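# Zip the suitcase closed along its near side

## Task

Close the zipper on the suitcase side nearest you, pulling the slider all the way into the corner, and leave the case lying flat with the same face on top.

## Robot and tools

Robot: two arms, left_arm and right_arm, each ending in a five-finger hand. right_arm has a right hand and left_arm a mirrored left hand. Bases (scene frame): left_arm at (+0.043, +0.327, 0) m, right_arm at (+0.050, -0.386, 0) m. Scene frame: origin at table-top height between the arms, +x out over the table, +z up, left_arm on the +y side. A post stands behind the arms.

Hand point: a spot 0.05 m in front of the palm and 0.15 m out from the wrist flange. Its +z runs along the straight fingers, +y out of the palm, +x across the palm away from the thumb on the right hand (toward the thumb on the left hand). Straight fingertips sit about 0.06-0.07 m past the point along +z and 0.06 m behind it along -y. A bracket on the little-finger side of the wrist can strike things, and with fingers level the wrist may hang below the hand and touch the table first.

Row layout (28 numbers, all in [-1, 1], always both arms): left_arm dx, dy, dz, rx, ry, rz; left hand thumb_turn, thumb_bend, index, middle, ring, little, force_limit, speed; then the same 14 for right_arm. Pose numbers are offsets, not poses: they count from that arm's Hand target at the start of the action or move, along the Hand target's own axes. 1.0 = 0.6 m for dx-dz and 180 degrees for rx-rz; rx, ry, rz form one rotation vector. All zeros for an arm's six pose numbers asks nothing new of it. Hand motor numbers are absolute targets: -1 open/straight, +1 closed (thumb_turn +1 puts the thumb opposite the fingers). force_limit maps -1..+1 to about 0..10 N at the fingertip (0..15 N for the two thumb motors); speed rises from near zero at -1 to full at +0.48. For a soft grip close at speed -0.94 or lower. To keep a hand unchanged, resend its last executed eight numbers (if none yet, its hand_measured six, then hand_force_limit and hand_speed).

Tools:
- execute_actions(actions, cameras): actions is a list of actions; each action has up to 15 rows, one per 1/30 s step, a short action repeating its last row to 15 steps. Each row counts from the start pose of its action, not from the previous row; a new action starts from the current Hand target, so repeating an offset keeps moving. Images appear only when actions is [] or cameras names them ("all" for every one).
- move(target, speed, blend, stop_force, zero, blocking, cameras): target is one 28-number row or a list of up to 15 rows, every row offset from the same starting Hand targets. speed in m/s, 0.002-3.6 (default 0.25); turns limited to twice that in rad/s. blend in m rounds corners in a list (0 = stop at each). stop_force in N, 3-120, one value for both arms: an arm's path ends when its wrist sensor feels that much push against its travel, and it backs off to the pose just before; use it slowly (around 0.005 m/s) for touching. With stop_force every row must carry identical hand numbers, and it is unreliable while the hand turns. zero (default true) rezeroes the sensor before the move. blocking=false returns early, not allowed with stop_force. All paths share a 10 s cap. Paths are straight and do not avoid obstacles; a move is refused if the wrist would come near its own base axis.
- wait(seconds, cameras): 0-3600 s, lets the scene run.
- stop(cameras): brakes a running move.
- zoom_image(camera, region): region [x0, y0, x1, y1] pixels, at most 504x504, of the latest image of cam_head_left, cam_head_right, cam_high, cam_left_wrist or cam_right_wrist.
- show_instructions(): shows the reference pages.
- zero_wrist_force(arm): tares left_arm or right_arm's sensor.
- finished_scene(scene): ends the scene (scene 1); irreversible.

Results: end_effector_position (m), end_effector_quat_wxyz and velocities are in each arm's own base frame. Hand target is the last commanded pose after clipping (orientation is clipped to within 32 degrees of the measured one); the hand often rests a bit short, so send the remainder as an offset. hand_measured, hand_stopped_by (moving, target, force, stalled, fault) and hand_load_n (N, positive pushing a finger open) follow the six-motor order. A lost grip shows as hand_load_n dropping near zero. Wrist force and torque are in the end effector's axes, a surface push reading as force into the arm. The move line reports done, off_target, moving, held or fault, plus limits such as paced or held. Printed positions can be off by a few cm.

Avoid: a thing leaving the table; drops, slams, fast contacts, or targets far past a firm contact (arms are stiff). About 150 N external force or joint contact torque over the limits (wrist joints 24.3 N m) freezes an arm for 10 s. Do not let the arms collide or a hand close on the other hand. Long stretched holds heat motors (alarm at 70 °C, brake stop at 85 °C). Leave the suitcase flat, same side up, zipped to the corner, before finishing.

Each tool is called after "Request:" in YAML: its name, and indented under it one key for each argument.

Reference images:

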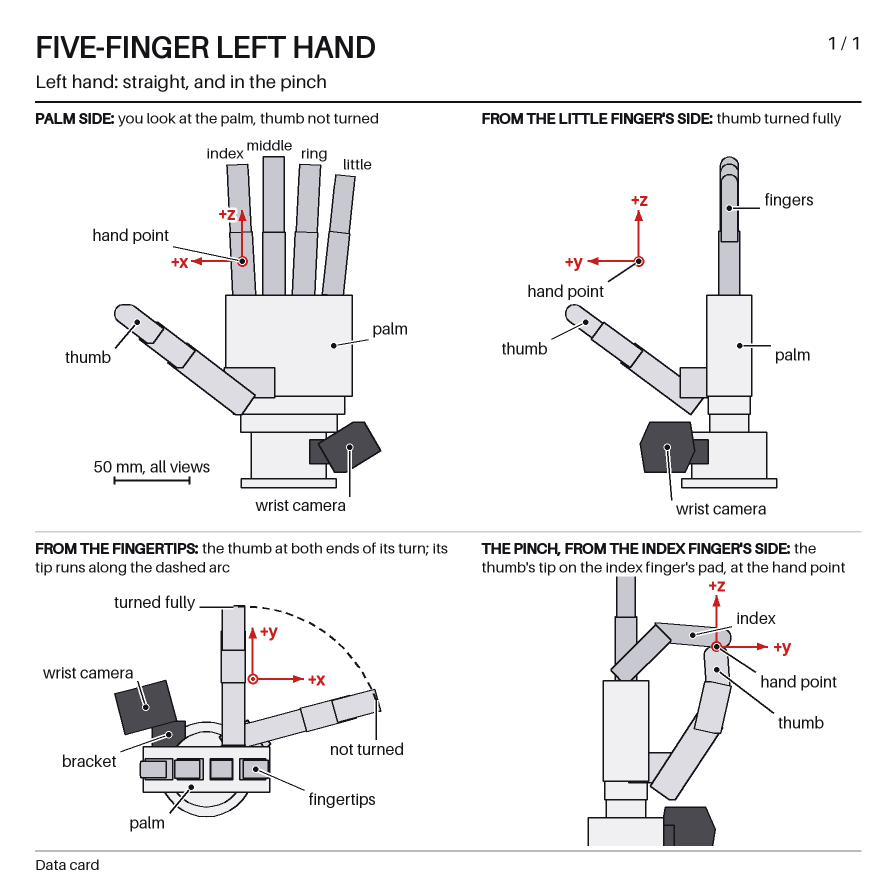

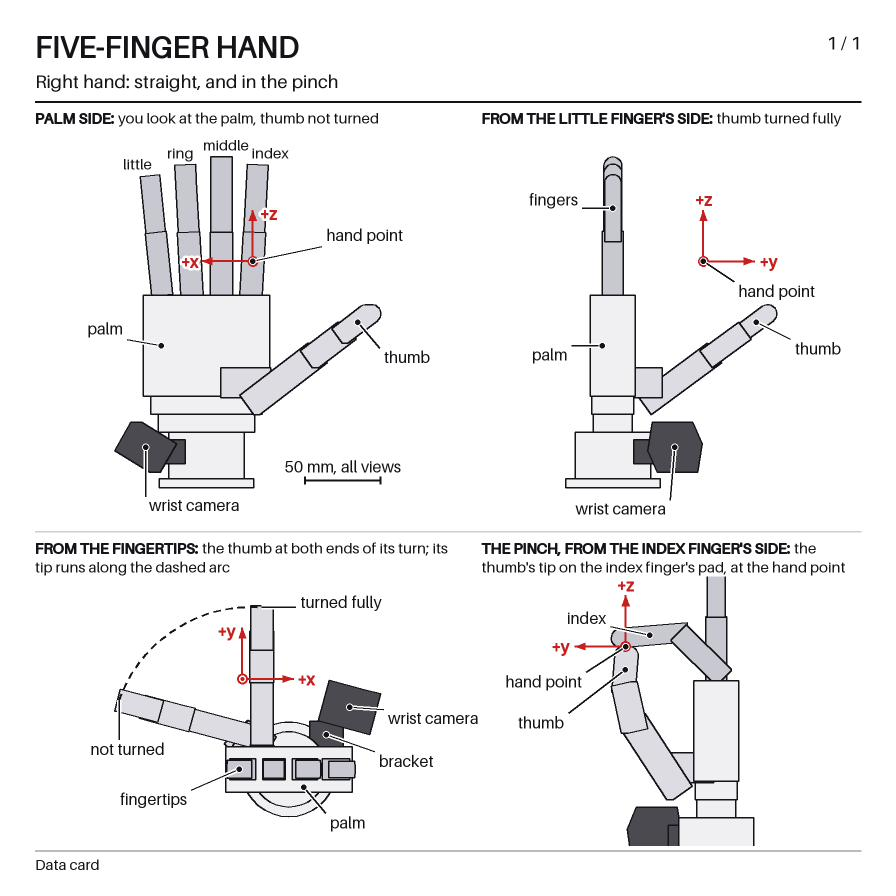

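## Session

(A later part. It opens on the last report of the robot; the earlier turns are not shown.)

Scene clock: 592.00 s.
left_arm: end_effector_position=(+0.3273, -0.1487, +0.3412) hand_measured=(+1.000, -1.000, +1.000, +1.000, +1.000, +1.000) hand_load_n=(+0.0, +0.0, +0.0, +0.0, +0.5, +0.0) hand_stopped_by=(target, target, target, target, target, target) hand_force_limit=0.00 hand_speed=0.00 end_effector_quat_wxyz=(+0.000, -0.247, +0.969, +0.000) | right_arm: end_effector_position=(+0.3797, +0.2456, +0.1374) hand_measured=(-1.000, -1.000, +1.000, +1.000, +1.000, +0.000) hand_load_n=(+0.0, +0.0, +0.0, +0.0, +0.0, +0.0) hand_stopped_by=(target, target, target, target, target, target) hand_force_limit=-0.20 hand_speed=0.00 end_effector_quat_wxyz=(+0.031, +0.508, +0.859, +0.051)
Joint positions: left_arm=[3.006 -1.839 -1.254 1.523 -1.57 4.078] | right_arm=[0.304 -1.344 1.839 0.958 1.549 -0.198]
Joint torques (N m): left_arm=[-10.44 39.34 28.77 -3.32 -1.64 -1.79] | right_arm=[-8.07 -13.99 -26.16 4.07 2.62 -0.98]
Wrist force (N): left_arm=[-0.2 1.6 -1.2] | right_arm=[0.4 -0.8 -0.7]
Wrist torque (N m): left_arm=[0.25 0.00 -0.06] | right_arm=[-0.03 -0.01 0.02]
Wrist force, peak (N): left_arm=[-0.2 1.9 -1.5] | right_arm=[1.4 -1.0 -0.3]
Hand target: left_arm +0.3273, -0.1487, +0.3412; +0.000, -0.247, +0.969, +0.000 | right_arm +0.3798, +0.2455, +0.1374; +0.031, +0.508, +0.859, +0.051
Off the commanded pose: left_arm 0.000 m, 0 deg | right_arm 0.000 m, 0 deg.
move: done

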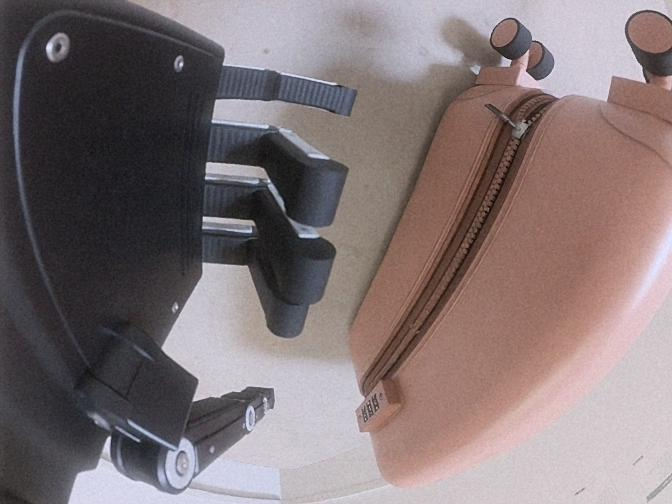

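Request:
move:
  target: [0,0,0,0,0,0,1,-1,1,1,1,1,0,0,0,0.1321,0.0179,0,0,0,-1,-1,1,1,1,0,-0.2,0]
  speed: 0.08

Request:
move:
  target: [0,0,0,0,0,0,1,-1,1,1,1,1,0,0,0,0.0662,0.0081,0,0,0,-1,-1,1,1,1,0,-0.2,0]
  speed: 0.01
  stop_force: 4
  cameras: ["cam_head_left","cam_right_wrist"]

Request:
zoom_image:
  camera: "cam_right_wrist"
  region: [260, 40, 420, 160]

Request:
zoom_image:
  camera: "cam_head_left"
  region: [470, 245, 550, 315]

Scene clock: 594.27 s.
left_arm: end_effector_position=(+0.3273, -0.1487, +0.3412) hand_measured=(+1.000, -1.000, +1.000, +1.000, +1.000, +1.000) hand_load_n=(+0.0, +0.0, +0.0, +0.0, +0.0, +0.0) hand_stopped_by=(target, target, target, target, target, target) hand_force_limit=0.00 hand_speed=0.00 end_effector_quat_wxyz=(+0.000, -0.247, +0.969, +0.000) | right_arm: end_effector_position=(+0.4498, +0.2841, +0.1362) hand_measured=(-1.000, -1.000, +1.000, +1.000, +1.000, +0.000) hand_load_n=(+0.0, +0.0, +0.0, +0.0, +0.0, +0.0) hand_stopped_by=(target, target, target, target, target, target) hand_force_limit=-0.20 hand_speed=0.00 end_effector_quat_wxyz=(+0.031, +0.508, +0.859, +0.051)
Joint positions: left_arm=[3.006 -1.839 -1.254 1.523 -1.57 4.078] | right_arm=[0.342 -1.164 1.595 1.022 1.553 -0.161]
Joint torques (N m): left_arm=[-10.68 39.16 28.95 -3.38 -1.59 -1.84] | right_arm=[-8.23 -32.84 -12.15 1.45 1.9 -1.18]
Wrist force (N): left_arm=[-0.3 1.4 -1.3] | right_arm=[-0.2 -0.8 -0.7]
Wrist torque (N m): left_arm=[0.23 0.00 -0.06] | right_arm=[-0.05 0.08 0.01]
Wrist force, peak (N): left_arm=[-0.2 1.9 -1.4] | right_arm=[0.3 -1.4 -0.7]
Hand target: left_arm +0.3273, -0.1487, +0.3412; +0.000, -0.247, +0.969, +0.000 | right_arm +0.4498, +0.2841, +0.1362; +0.031, +0.508, +0.859, +0.051
Off the commanded pose: left_arm 0.000 m, 0 deg | right_arm 0.000 m, 0 deg.
move: done

Scene clock: 597.73 s.
left_arm: end_effector_position=(+0.3273, -0.1487, +0.3412) hand_measured=(+1.000, -1.000, +1.000, +1.000, +1.000, +1.000) hand_load_n=(+0.0, +0.0, +0.0, +0.0, +0.0, +0.0) hand_stopped_by=(target, target, target, target, target, target) hand_force_limit=0.00 hand_speed=0.00 end_effector_quat_wxyz=(+0.000, -0.247, +0.969, +0.000) | right_arm: end_effector_position=(+0.4714, +0.2960, +0.1362) hand_measured=(-1.000, -1.000, +1.000, +1.000, +1.000, +0.000) hand_load_n=(+0.0, +0.0, +0.0, +0.0, +0.0, +0.0) hand_stopped_by=(target, target, target, target, target, target) hand_force_limit=-0.20 hand_speed=0.00 end_effector_quat_wxyz=(+0.031, +0.508, +0.859, +0.051)
Joint positions: left_arm=[3.006 -1.839 -1.254 1.523 -1.57 4.078] | right_arm=[0.351 -1.109 1.513 1.049 1.554 -0.152]
Joint torques (N m): left_arm=[-10.21 38.52 28.59 -3.4 -1.72 -1.95] | right_arm=[-7.98 -41.6 -7.57 1.53 -0.11 -1.38]
Wrist force (N): left_arm=[-0.3 1.7 -1.2] | right_arm=[-1.0 -3.9 -1.8]
Wrist torque (N m): left_arm=[0.27 0.01 -0.07] | right_arm=[-0.12 0.16 -0.10]
Wrist force, peak (N): left_arm=[-0.1 1.9 -1.6] | right_arm=[-0.9 -9.2 -3.0]
Hand target: left_arm +0.3273, -0.1487, +0.3412; +0.000, -0.247, +0.969, +0.000 | right_arm +0.4714, +0.2960, +0.1362; +0.031, +0.508, +0.859, +0.051 (not the last commanded pose)
Off the commanded pose: left_arm 0.000 m, 0 deg | right_arm 0.015 m, 0 deg.
move: contact (right_arm)

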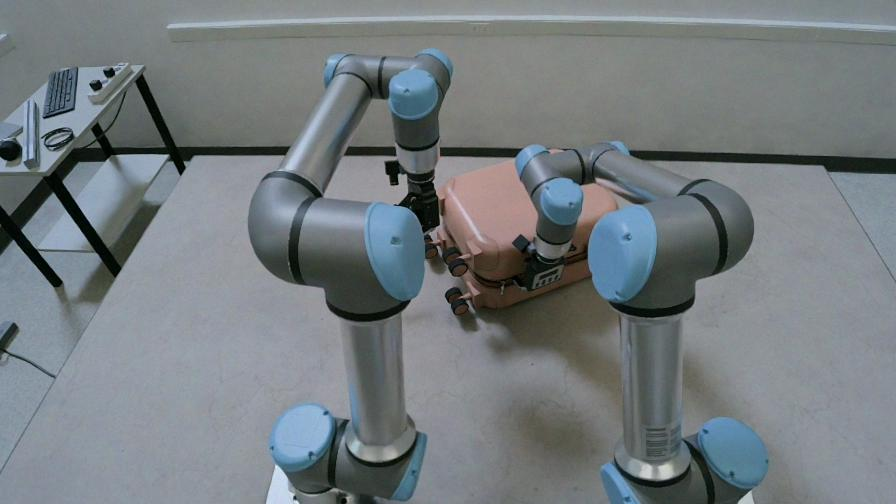

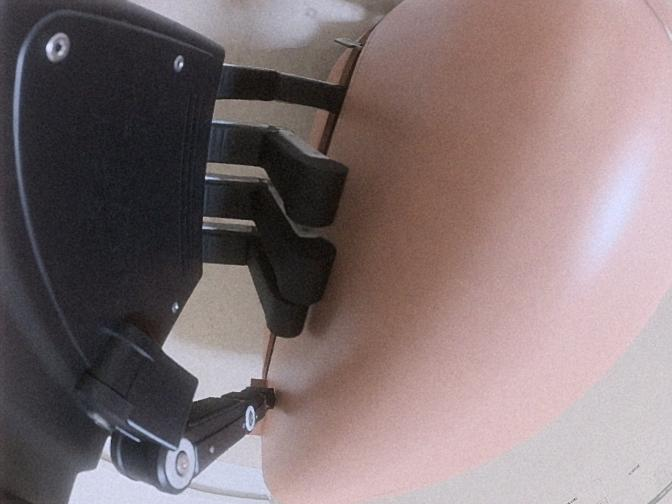

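Scaled by 3.150 from the camera's image (finer frame: 960x720).

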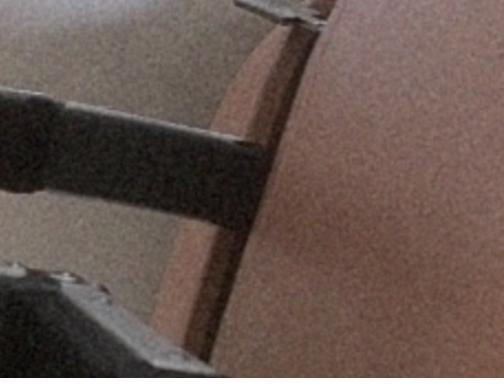

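Scaled by 6.300 from the camera's image (finer frame: 1280x720).

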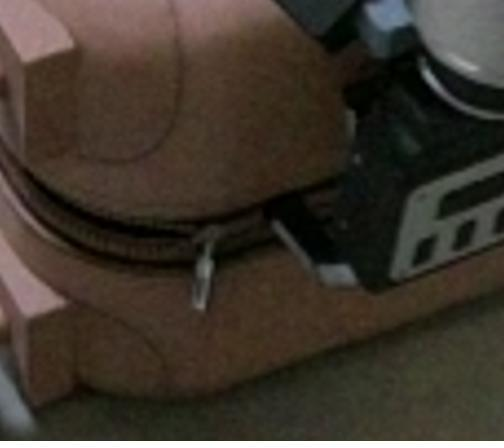

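Request:
move:
  target: [0,0,0,0,0,0,1,-1,1,1,1,1,0,0,0.0267,-0.0017,-0.0002,0,0,0,-1,-1,1,1,1,0,-0.2,0]
  speed: 0.02
  stop_force: 10
  cameras: ["cam_head_left","cam_right_wrist"]

Request:
zoom_image:
  camera: "cam_right_wrist"
  region: [260, 40, 420, 160]

Request:
zoom_image:
  camera: "cam_head_left"
  region: [470, 245, 550, 315]

Scene clock: 600.57 s.
left_arm: end_effector_position=(+0.3273, -0.1487, +0.3412) hand_measured=(+1.000, -1.000, +1.000, +1.000, +1.000, +1.000) hand_load_n=(+0.0, +0.0, +0.0, +0.0, +0.0, +0.0) hand_stopped_by=(target, target, target, target, target, target) hand_force_limit=0.00 hand_speed=0.00 end_effector_quat_wxyz=(+0.000, -0.247, +0.969, +0.000) | right_arm: end_effector_position=(+0.4628, +0.3095, +0.1362) hand_measured=(-1.000, -1.000, +1.000, +1.000, +1.000, +0.000) hand_load_n=(+0.0, +0.0, +0.0, +0.0, +0.5, +0.0) hand_stopped_by=(target, target, target, target, target, target) hand_force_limit=-0.20 hand_speed=0.00 end_effector_quat_wxyz=(+0.031, +0.508, +0.859, +0.051)
Joint positions: left_arm=[3.006 -1.839 -1.254 1.523 -1.57 4.078] | right_arm=[0.385 -1.106 1.508 1.05 1.558 -0.118]
Joint torques (N m): left_arm=[-10.44 38.67 28.95 -3.31 -1.75 -1.87] | right_arm=[-8.76 -33.24 -12.47 3.01 -0.29 -1.3]
Wrist force (N): left_arm=[-0.2 1.7 -1.2] | right_arm=[0.0 -0.5 -0.6]
Wrist torque (N m): left_arm=[0.28 0.00 -0.06] | right_arm=[0.02 0.04 0.07]
Wrist force, peak (N): left_arm=[-0.1 1.8 -1.6] | right_arm=[-1.0 -4.4 -1.6]
Hand target: left_arm +0.3273, -0.1487, +0.3412; +0.000, -0.247, +0.969, +0.000 | right_arm +0.4628, +0.3095, +0.1362; +0.031, +0.508, +0.859, +0.051
Off the commanded pose: left_arm 0.000 m, 0 deg | right_arm 0.000 m, 0 deg.
move: done

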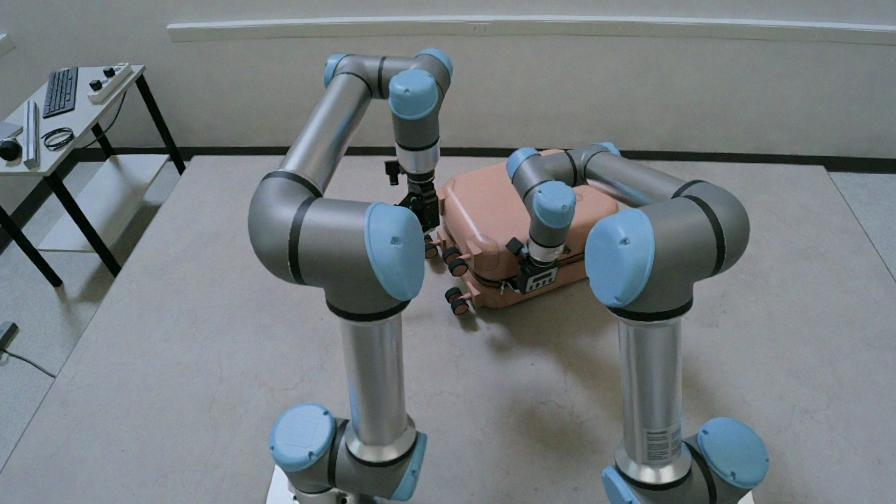

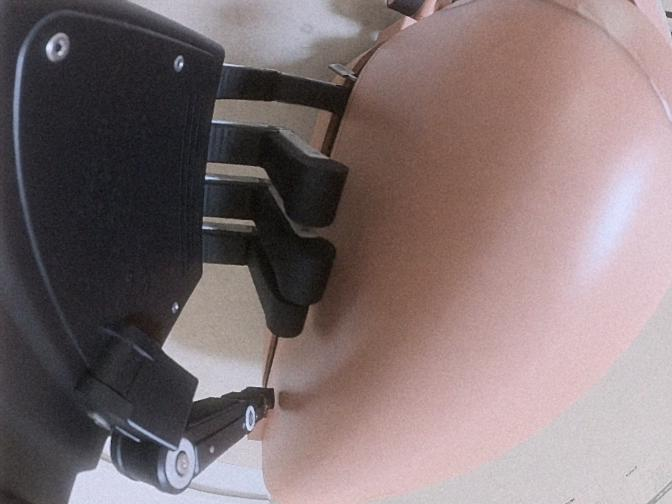

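Scaled by 3.150 from the camera's image (finer frame: 960x720).

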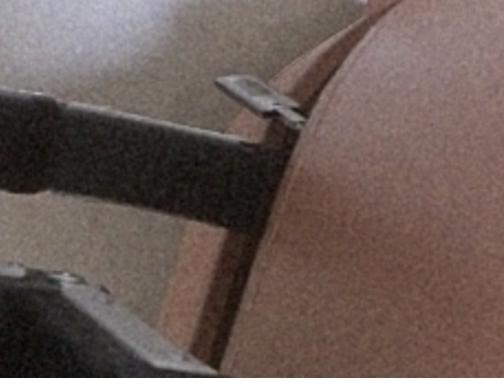

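Scaled by 6.300 from the camera's image (finer frame: 1280x720).

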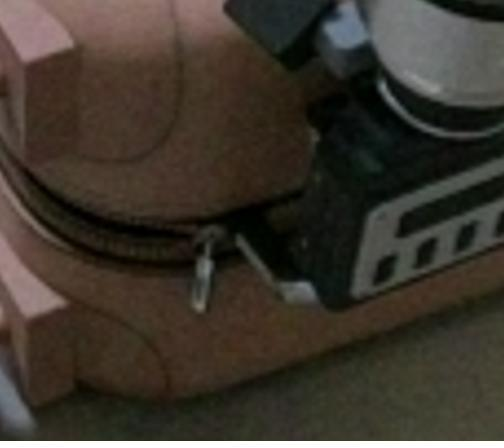

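Request:
move:
  target: [0,0,0,0,0,0,1,-1,1,1,1,1,0,0,0.0083,0.0017,0.0002,0,0,0,-1,-1,1,1,1,0,-0.2,0]
  speed: 0.008
  stop_force: 15
  cameras: ["cam_head_left","cam_right_wrist"]

Request:
zoom_image:
  camera: "cam_right_wrist"
  region: [280, 40, 400, 130]

Request:
zoom_image:
  camera: "cam_head_left"
  region: [470, 245, 550, 315]

Scene clock: 602.83 s.
left_arm: end_effector_position=(+0.3273, -0.1487, +0.3412) hand_measured=(+1.000, -1.000, +1.000, +1.000, +1.000, +1.000) hand_load_n=(+0.0, +0.0, +0.0, +0.0, +0.0, +0.0) hand_stopped_by=(target, target, target, target, target, target) hand_force_limit=0.00 hand_speed=0.00 end_effector_quat_wxyz=(+0.000, -0.247, +0.969, +0.000) | right_arm: end_effector_position=(+0.4613, +0.3144, +0.1362) hand_measured=(-1.000, -1.000, +1.000, +1.000, +1.000, +0.000) hand_load_n=(+0.0, +0.0, +0.0, +0.0, +0.0, +0.0) hand_stopped_by=(target, target, target, target, target, target) hand_force_limit=-0.20 hand_speed=0.00 end_effector_quat_wxyz=(+0.031, +0.508, +0.859, +0.051)
Joint positions: left_arm=[3.006 -1.839 -1.254 1.523 -1.57 4.078] | right_arm=[0.397 -1.102 1.501 1.052 1.56 -0.107]
Joint torques (N m): left_arm=[-10.33 39.03 28.95 -3.25 -1.59 -1.96] | right_arm=[-8.5 -37.87 -8.28 1.33 0.56 -1.2]
Wrist force (N): left_arm=[-0.2 1.7 -1.3] | right_arm=[-1.3 -2.7 -1.1]
Wrist torque (N m): left_arm=[0.28 0.00 -0.06] | right_arm=[-0.14 0.16 -0.10]
Wrist force, peak (N): left_arm=[-0.3 1.7 -1.7] | right_arm=[-1.5 -3.2 -1.4]
Hand target: left_arm +0.3273, -0.1487, +0.3412; +0.000, -0.247, +0.969, +0.000 | right_arm +0.4612, +0.3144, +0.1362; +0.031, +0.508, +0.859, +0.051
Off the commanded pose: left_arm 0.000 m, 0 deg | right_arm 0.000 m, 0 deg.
move: done

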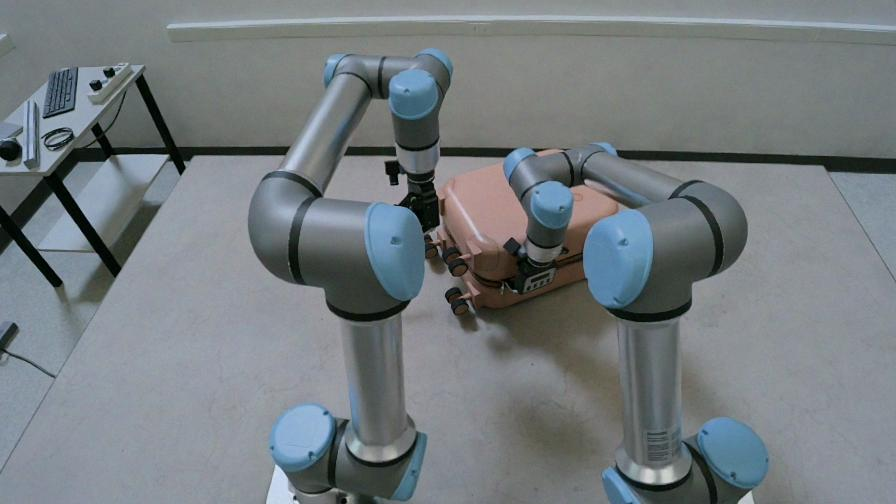

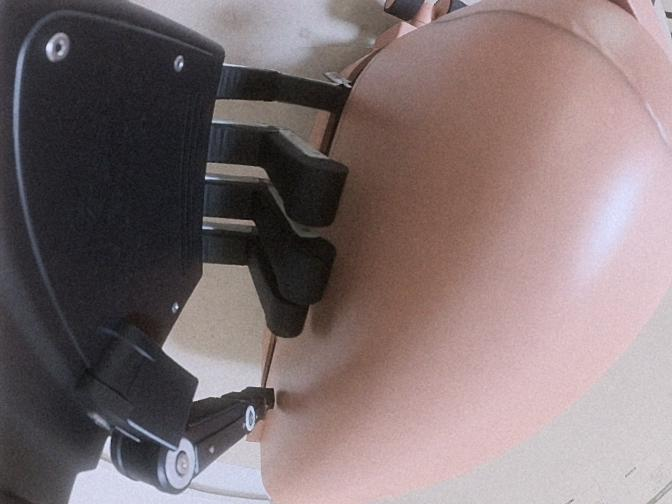

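Scaled by 4.200 from the camera's image (finer frame: 960x720).

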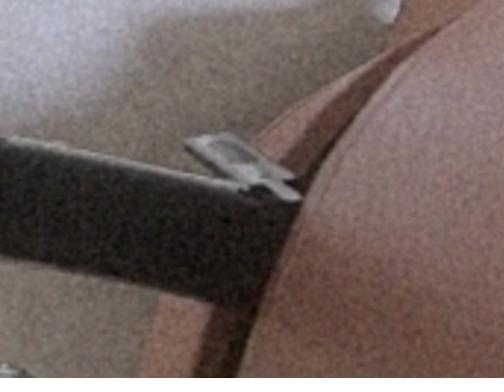

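Scaled by 6.300 from the camera's image (finer frame: 1280x720).

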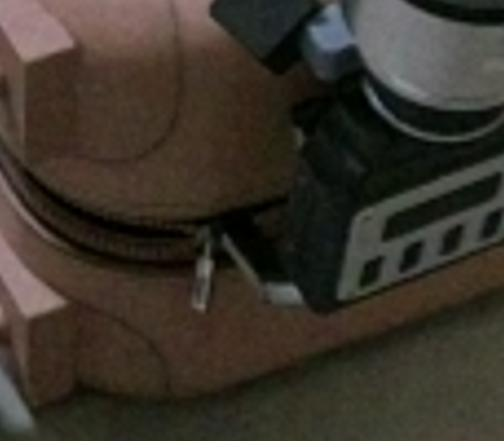

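Request:
move:
  target: [0,0,0,0,0,0,1,-1,1,1,1,1,0,0,0.0083,0,0,0,0,0,-1,-1,1,1,1,0,-0.2,0]
  speed: 0.006
  stop_force: 20
  cameras: ["cam_head_left","cam_right_wrist"]

Request:
zoom_image:
  camera: "cam_right_wrist"
  region: [280, 40, 400, 130]

Request:
zoom_image:
  camera: "cam_head_left"
  region: [470, 245, 550, 315]

Scene clock: 604.83 s.
left_arm: end_effector_position=(+0.3273, -0.1487, +0.3412) hand_measured=(+1.000, -1.000, +1.000, +1.000, +1.000, +1.000) hand_load_n=(+0.0, +0.0, +0.0, +0.0, +0.0, +0.5) hand_stopped_by=(target, target, target, target, target, target) hand_force_limit=0.00 hand_speed=0.00 end_effector_quat_wxyz=(+0.000, -0.247, +0.969, +0.000) | right_arm: end_effector_position=(+0.4588, +0.3188, +0.1361) hand_measured=(-1.000, -1.000, +1.000, +1.000, +1.000, +0.000) hand_load_n=(+0.0, +0.0, +0.5, +0.0, +0.0, -1.5) hand_stopped_by=(target, target, target, target, target, target) hand_force_limit=-0.20 hand_speed=0.00 end_effector_quat_wxyz=(+0.031, +0.508, +0.859, +0.051)
Joint positions: left_arm=[3.006 -1.839 -1.254 1.523 -1.57 4.078] | right_arm=[0.408 -1.1 1.498 1.053 1.561 -0.096]
Joint torques (N m): left_arm=[-10.09 38.7 28.68 -3.26 -1.63 -1.92] | right_arm=[-7.15 -26.03 -22.46 3 1.64 -1.22]
Wrist force (N): left_arm=[0.0 1.8 -1.5] | right_arm=[-2.2 -3.2 -2.1]
Wrist torque (N m): left_arm=[0.30 -0.05 -0.05] | right_arm=[-0.16 0.30 -0.15]
Wrist force, peak (N): left_arm=[-0.1 1.9 -1.4] | right_arm=[-1.9 -3.3 -2.4]
Hand target: left_arm +0.3273, -0.1487, +0.3412; +0.000, -0.247, +0.969, +0.000 | right_arm +0.4588, +0.3187, +0.1361; +0.031, +0.508, +0.859, +0.051
Off the commanded pose: left_arm 0.000 m, 0 deg | right_arm 0.000 m, 0 deg.
move: done

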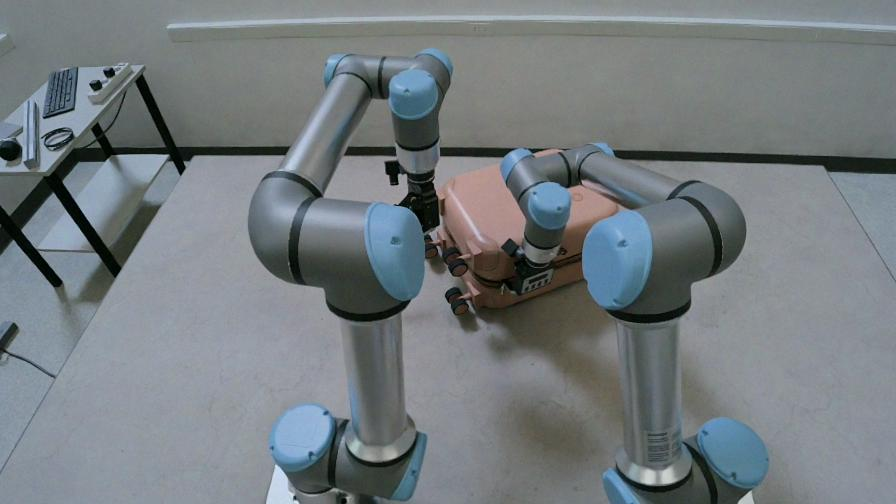

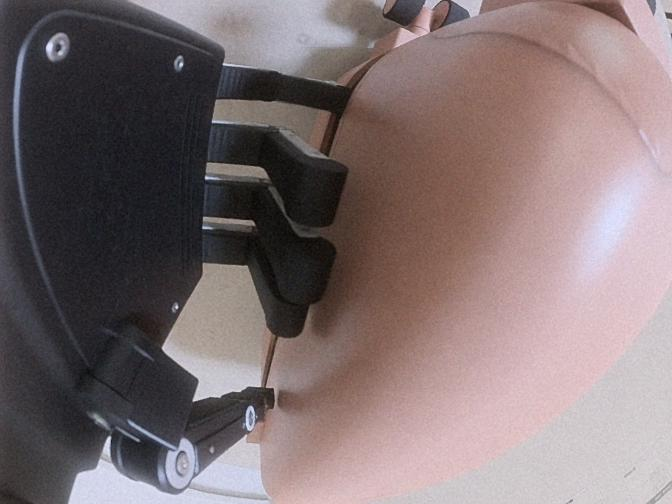

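Scaled by 4.200 from the camera's image (finer frame: 960x720).

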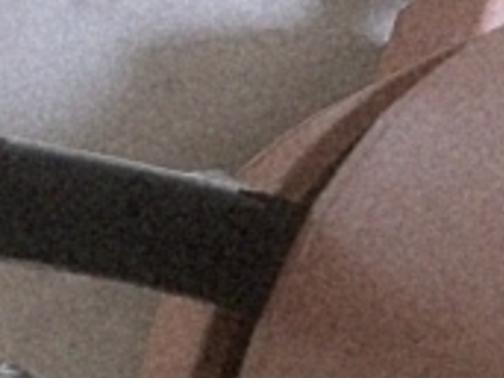

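Scaled by 6.300 from the camera's image (finer frame: 1280x720).

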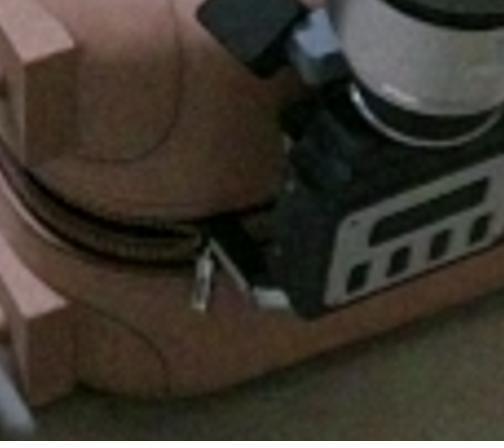

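Request:
move:
  target: [0,0,0,0,0,0,1,-1,1,1,1,1,0,0,-0.12,-0.1489,-0.0183,0,0,0,-1,-1,1,1,1,0,-0.2,0]
  speed: 0.15
  cameras: ["cam_head_left","cam_head_right","cam_high","cam_right_wrist"]

Request:
zoom_image:
  camera: "cam_high"
  region: [440, 210, 540, 310]

Request:
zoom_image:
  camera: "cam_head_left"
  region: [485, 265, 525, 305]

Request:
zoom_image:
  camera: "cam_head_right"
  region: [480, 262, 520, 302]

Request:
zoom_image:
  camera: "cam_right_wrist"
  region: [440, 60, 580, 180]

Scene clock: 616.90 s.
left_arm: end_effector_position=(+0.3273, -0.1487, +0.3412) hand_measured=(+1.000, -1.000, +1.000, +1.000, +1.000, +1.000) hand_load_n=(+0.0, +0.0, +0.0, +0.0, +0.0, +0.0) hand_stopped_by=(target, target, target, target, target, target) hand_force_limit=0.00 hand_speed=0.00 end_effector_quat_wxyz=(+0.000, -0.247, +0.969, +0.000) | right_arm: end_effector_position=(+0.4148, +0.2123, +0.1365) hand_measured=(-1.000, -1.000, +1.000, +1.000, +1.000, +0.000) hand_load_n=(+0.0, +0.0, +0.5, +0.0, +0.0, +0.0) hand_stopped_by=(target, target, target, target, target, target) hand_force_limit=-0.20 hand_speed=0.00 end_effector_quat_wxyz=(+0.031, +0.508, +0.859, +0.051)
Joint positions: left_arm=[3.006 -1.839 -1.254 1.523 -1.57 4.078] | right_arm=[0.187 -1.32 1.812 0.964 1.535 -0.315]
Joint torques (N m): left_arm=[-10.09 39.27 28.77 -3.18 -1.61 -1.94] | right_arm=[-5.76 -25.93 -14.17 4.13 2.41 -0.71]
Wrist force (N): left_arm=[-0.3 1.5 -1.5] | right_arm=[0.1 -0.7 -0.5]
Wrist torque (N m): left_arm=[0.26 0.00 -0.06] | right_arm=[-0.02 0.04 -0.01]
Wrist force, peak (N): left_arm=[0.0 1.8 -1.7] | right_arm=[-2.0 -3.2 -2.6]
Hand target: left_arm +0.3273, -0.1487, +0.3412; +0.000, -0.247, +0.969, +0.000 | right_arm +0.4148, +0.2122, +0.1365; +0.031, +0.508, +0.859, +0.051
Off the commanded pose: left_arm 0.000 m, 0 deg | right_arm 0.000 m, 0 deg.
move: done

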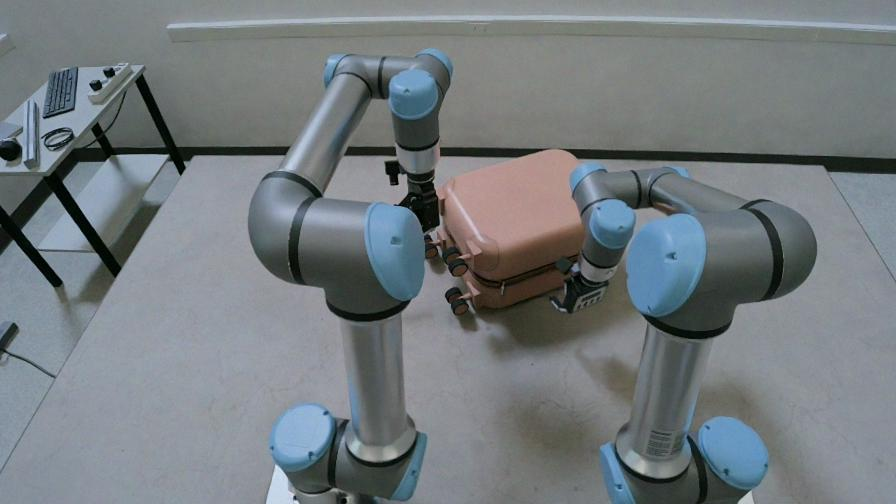

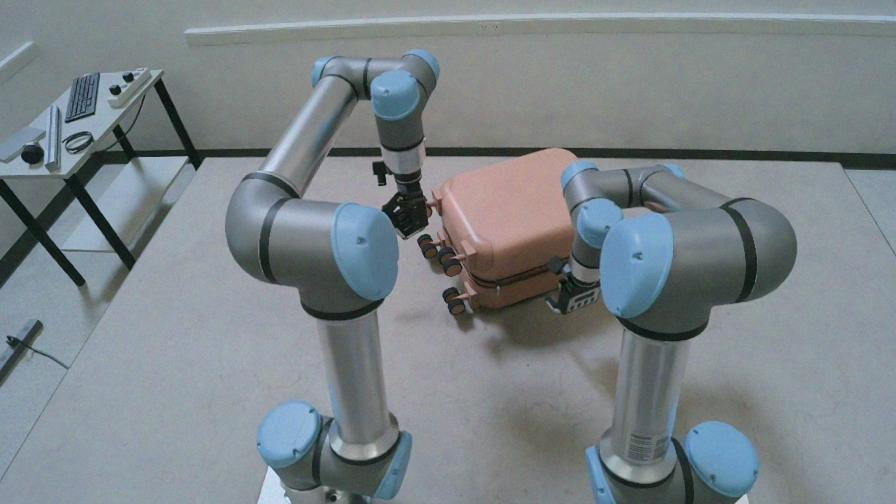

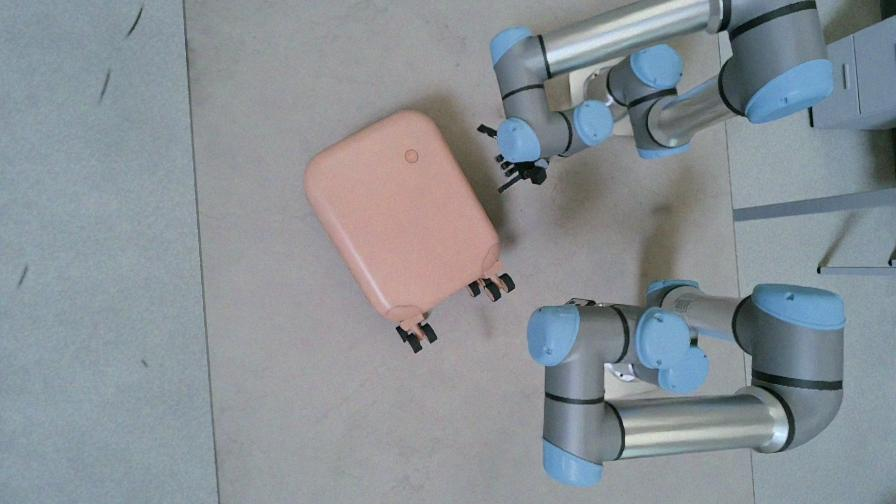

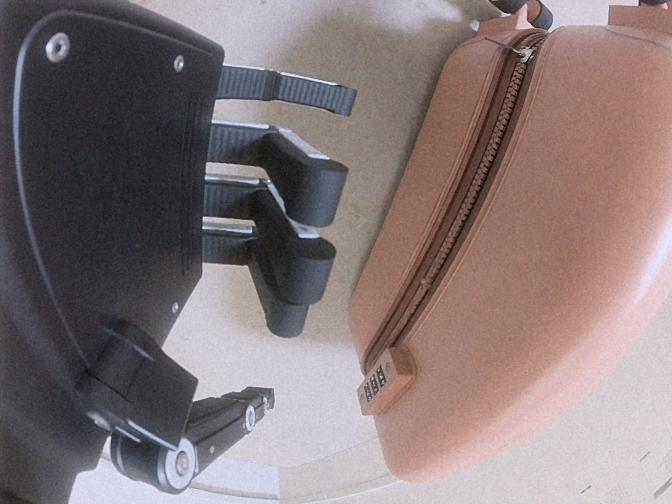

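Scaled by 5.040 from the camera's image (finer frame: 1280x720).

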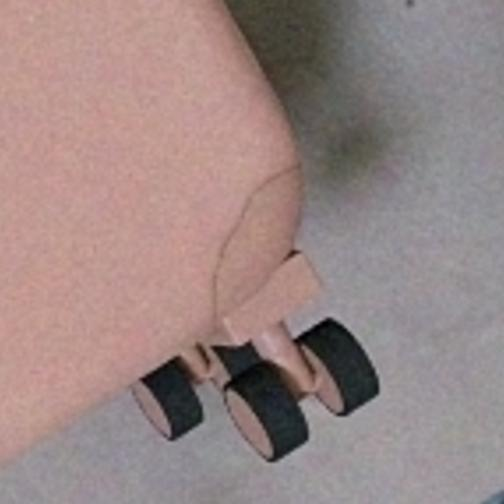

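Scaled by 12.600 from the camera's image (finer frame: 1280x720).

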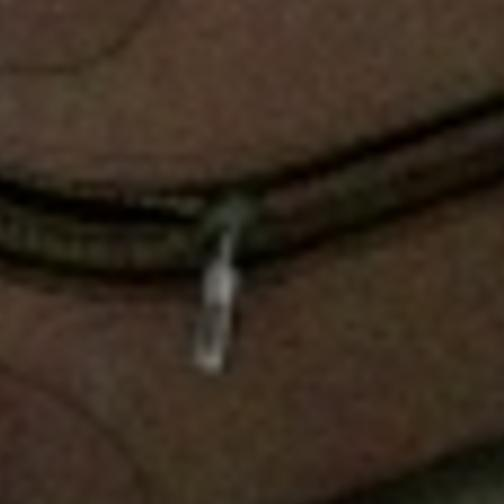

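Scaled by 12.600 from the camera's image (finer frame: 1280x720).

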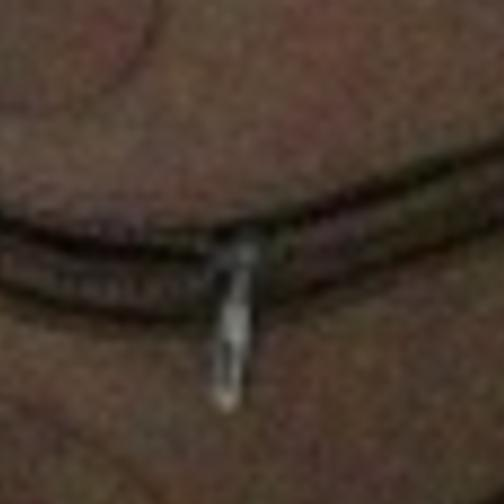

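Scaled by 3.600 from the camera's image (finer frame: 960x720).

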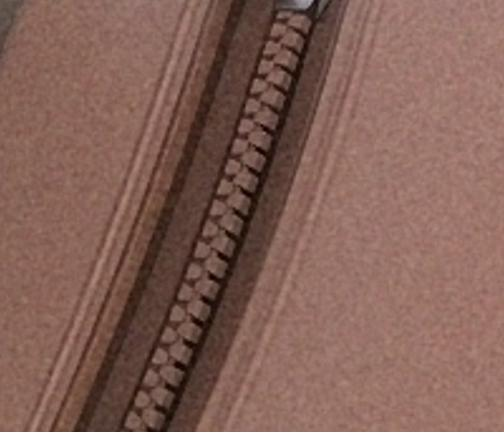

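Request:
move:
  target: [0,0,0,0,0,0,1,-1,1,1,1,1,0,0,0.0867,0.1216,0.0217,0,0,0,-1,-1,1,1,1,0,-0.2,0]
  speed: 0.12

Request:
move:
  target: [0,0,0,0,0,0,1,-1,1,1,1,1,0,0,0,0.0662,0.0081,0,0,0,-1,-1,1,1,1,0,-0.2,0]
  speed: 0.012
  stop_force: 4
  cameras: ["cam_head_left"]

Request:
zoom_image:
  camera: "cam_head_left"
  region: [490, 255, 540, 305]

Scene clock: 621.77 s.
left_arm: end_effector_position=(+0.3273, -0.1487, +0.3412) hand_measured=(+1.000, -1.000, +1.000, +1.000, +1.000, +1.000) hand_load_n=(+0.0, +0.0, +0.0, +0.0, +0.0, +0.0) hand_stopped_by=(target, target, target, target, target, target) hand_force_limit=0.00 hand_speed=0.00 end_effector_quat_wxyz=(+0.000, -0.247, +0.969, +0.000) | right_arm: end_effector_position=(+0.4544, +0.2934, +0.1322) hand_measured=(-1.000, -1.000, +1.000, +1.000, +1.000, +0.000) hand_load_n=(+0.0, +0.0, +0.0, +0.0, +0.0, +0.0) hand_stopped_by=(target, target, target, target, target, target) hand_force_limit=-0.20 hand_speed=0.00 end_effector_quat_wxyz=(+0.031, +0.508, +0.859, +0.051)
Joint positions: left_arm=[3.006 -1.839 -1.254 1.523 -1.57 4.078] | right_arm=[0.359 -1.139 1.569 1.022 1.555 -0.144]
Joint torques (N m): left_arm=[-9.98 38.9 28.45 -3.11 -1.78 -1.99] | right_arm=[-0.23 -30.65 -16.61 1.48 -1.2 0.27]
Wrist force (N): left_arm=[-0.3 1.6 -1.7] | right_arm=[-0.3 -0.6 -0.6]
Wrist torque (N m): left_arm=[0.29 -0.02 -0.06] | right_arm=[-0.01 0.10 0.10]
Wrist force, peak (N): left_arm=[-0.1 1.9 -1.6] | right_arm=[-0.4 -2.1 -0.5]
Hand target: left_arm +0.3273, -0.1487, +0.3412; +0.000, -0.247, +0.969, +0.000 | right_arm +0.4545, +0.2935, +0.1322; +0.031, +0.508, +0.859, +0.051
Off the commanded pose: left_arm 0.000 m, 0 deg | right_arm 0.000 m, 0 deg.
move: done

Scene clock: 624.03 s.
left_arm: end_effector_position=(+0.3273, -0.1487, +0.3412) hand_measured=(+1.000, -1.000, +1.000, +1.000, +1.000, +1.000) hand_load_n=(+0.0, +0.0, +0.0, +0.0, +0.0, +0.0) hand_stopped_by=(target, target, target, target, target, target) hand_force_limit=0.00 hand_speed=0.00 end_effector_quat_wxyz=(+0.000, -0.247, +0.969, +0.000) | right_arm: end_effector_position=(+0.4682, +0.3011, +0.1322) hand_measured=(-1.000, -1.000, +1.000, +1.000, +1.000, +0.000) hand_load_n=(+0.0, +0.0, +0.0, +0.0, +0.0, +0.5) hand_stopped_by=(target, target, target, target, target, target) hand_force_limit=-0.20 hand_speed=0.00 end_effector_quat_wxyz=(+0.031, +0.508, +0.859, +0.051)
Joint positions: left_arm=[3.006 -1.839 -1.254 1.523 -1.57 4.078] | right_arm=[0.364 -1.104 1.516 1.04 1.556 -0.139]
Joint torques (N m): left_arm=[-9.36 38.42 29.07 -3.05 -1.63 -1.95] | right_arm=[-8.99 -41.83 -6.87 2.77 -0.97 -1.11]
Wrist force (N): left_arm=[-0.1 1.6 -1.2] | right_arm=[-0.3 -2.8 -0.9]
Wrist torque (N m): left_arm=[0.26 -0.02 -0.05] | right_arm=[-0.09 0.09 -0.10]
Wrist force, peak (N): left_arm=[0.0 1.7 -1.8] | right_arm=[-1.3 -8.8 -2.7]
Hand target: left_arm +0.3273, -0.1487, +0.3412; +0.000, -0.247, +0.969, +0.000 | right_arm +0.4682, +0.3011, +0.1322; +0.031, +0.508, +0.859, +0.051 (not the last commanded pose)
Off the commanded pose: left_arm 0.000 m, 0 deg | right_arm 0.024 m, 0 deg.
move: contact (right_arm)

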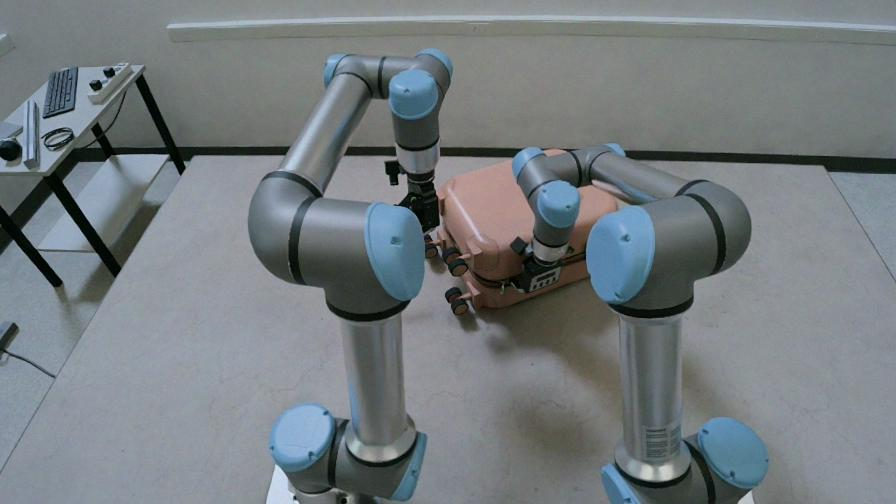

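Scaled by 10.080 from the camera's image (finer frame: 1280x720).

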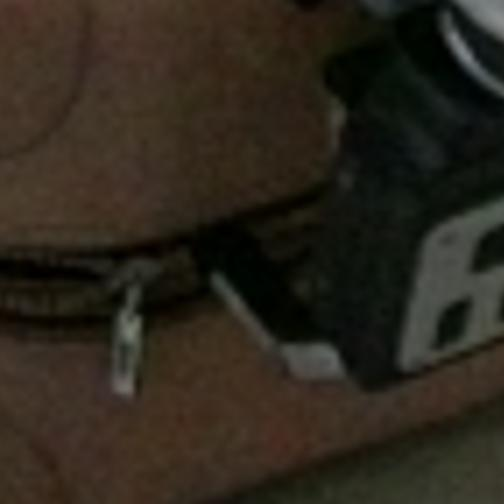

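Request:
move:
  target: [0,0,0,0,0,0,1,-1,1,1,1,1,0,0,0.0183,0.0008,0,0,0,0,-1,-1,1,1,1,0,-0.2,0]
  speed: 0.01
  stop_force: 15
  cameras: ["cam_head_left","cam_right_wrist"]

Request:
zoom_image:
  camera: "cam_head_left"
  region: [490, 255, 540, 305]

Request:
zoom_image:
  camera: "cam_right_wrist"
  region: [280, 20, 400, 130]

Scene clock: 627.07 s.
left_arm: end_effector_position=(+0.3273, -0.1487, +0.3412) hand_measured=(+1.000, -1.000, +1.000, +1.000, +1.000, +1.000) hand_load_n=(+0.0, -0.5, +0.0, +0.0, +0.0, +0.5) hand_stopped_by=(target, target, target, target, target, target) hand_force_limit=0.00 hand_speed=0.00 end_effector_quat_wxyz=(+0.000, -0.247, +0.969, +0.000) | right_arm: end_effector_position=(+0.4634, +0.3109, +0.1322) hand_measured=(-1.000, -1.000, +1.000, +1.000, +1.000, +0.000) hand_load_n=(+0.0, +0.0, +0.0, +0.0, +0.0, +1.0) hand_stopped_by=(target, target, target, target, target, target) hand_force_limit=-0.20 hand_speed=0.00 end_effector_quat_wxyz=(+0.031, +0.508, +0.859, +0.051)
Joint positions: left_arm=[3.006 -1.839 -1.254 1.523 -1.57 4.078] | right_arm=[0.388 -1.1 1.508 1.043 1.559 -0.115]
Joint torques (N m): left_arm=[-9.94 38.99 28.69 -2.99 -1.66 -1.87] | right_arm=[-8.07 -35.07 -12.04 0.92 0.91 -1.23]
Wrist force (N): left_arm=[0.1 1.8 -1.4] | right_arm=[-1.0 -5.2 -1.1]
Wrist torque (N m): left_arm=[0.30 -0.05 -0.05] | right_arm=[-0.27 0.07 -0.21]
Wrist force, peak (N): left_arm=[-0.1 1.7 -1.7] | right_arm=[-4.4 -5.1 -0.7]
Hand target: left_arm +0.3273, -0.1487, +0.3412; +0.000, -0.247, +0.969, +0.000 | right_arm +0.4633, +0.3109, +0.1322; +0.031, +0.508, +0.859, +0.051
Off the commanded pose: left_arm 0.000 m, 0 deg | right_arm 0.000 m, 0 deg.
move: done

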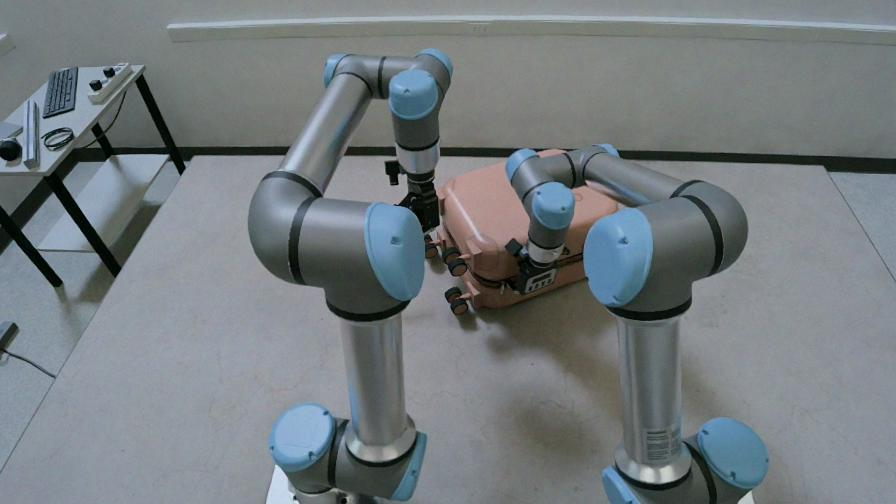

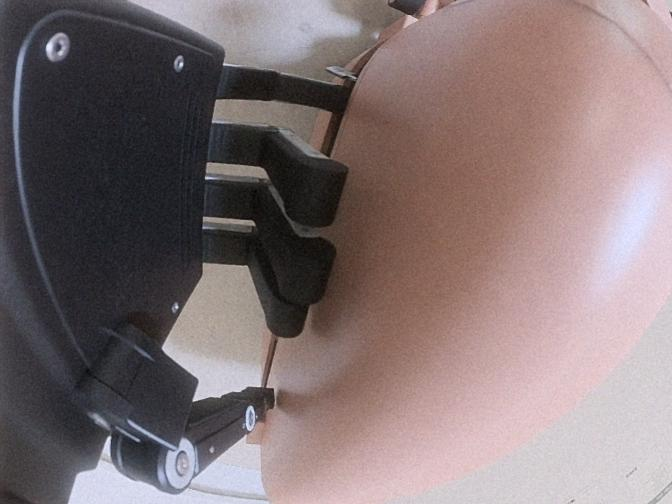

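Scaled by 10.080 from the camera's image (finer frame: 1280x720).

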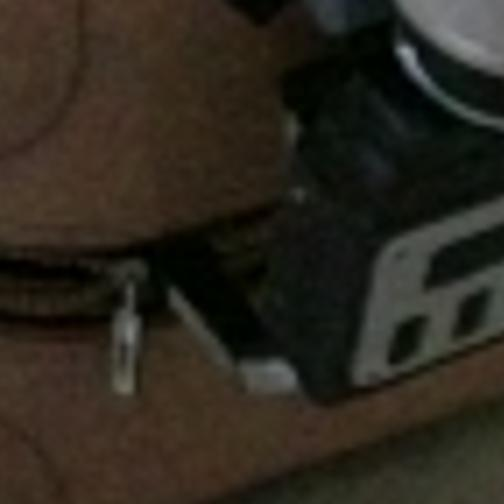

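Scaled by 4.200 from the camera's image (finer frame: 960x720).

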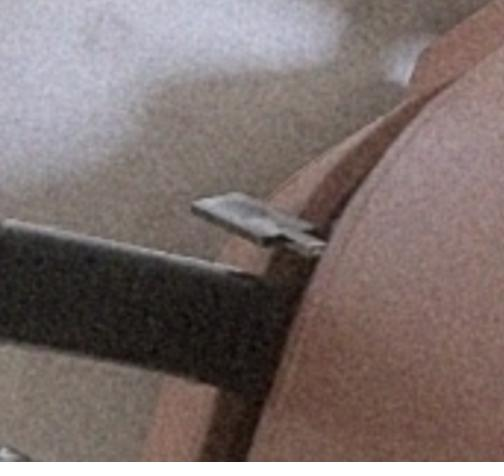

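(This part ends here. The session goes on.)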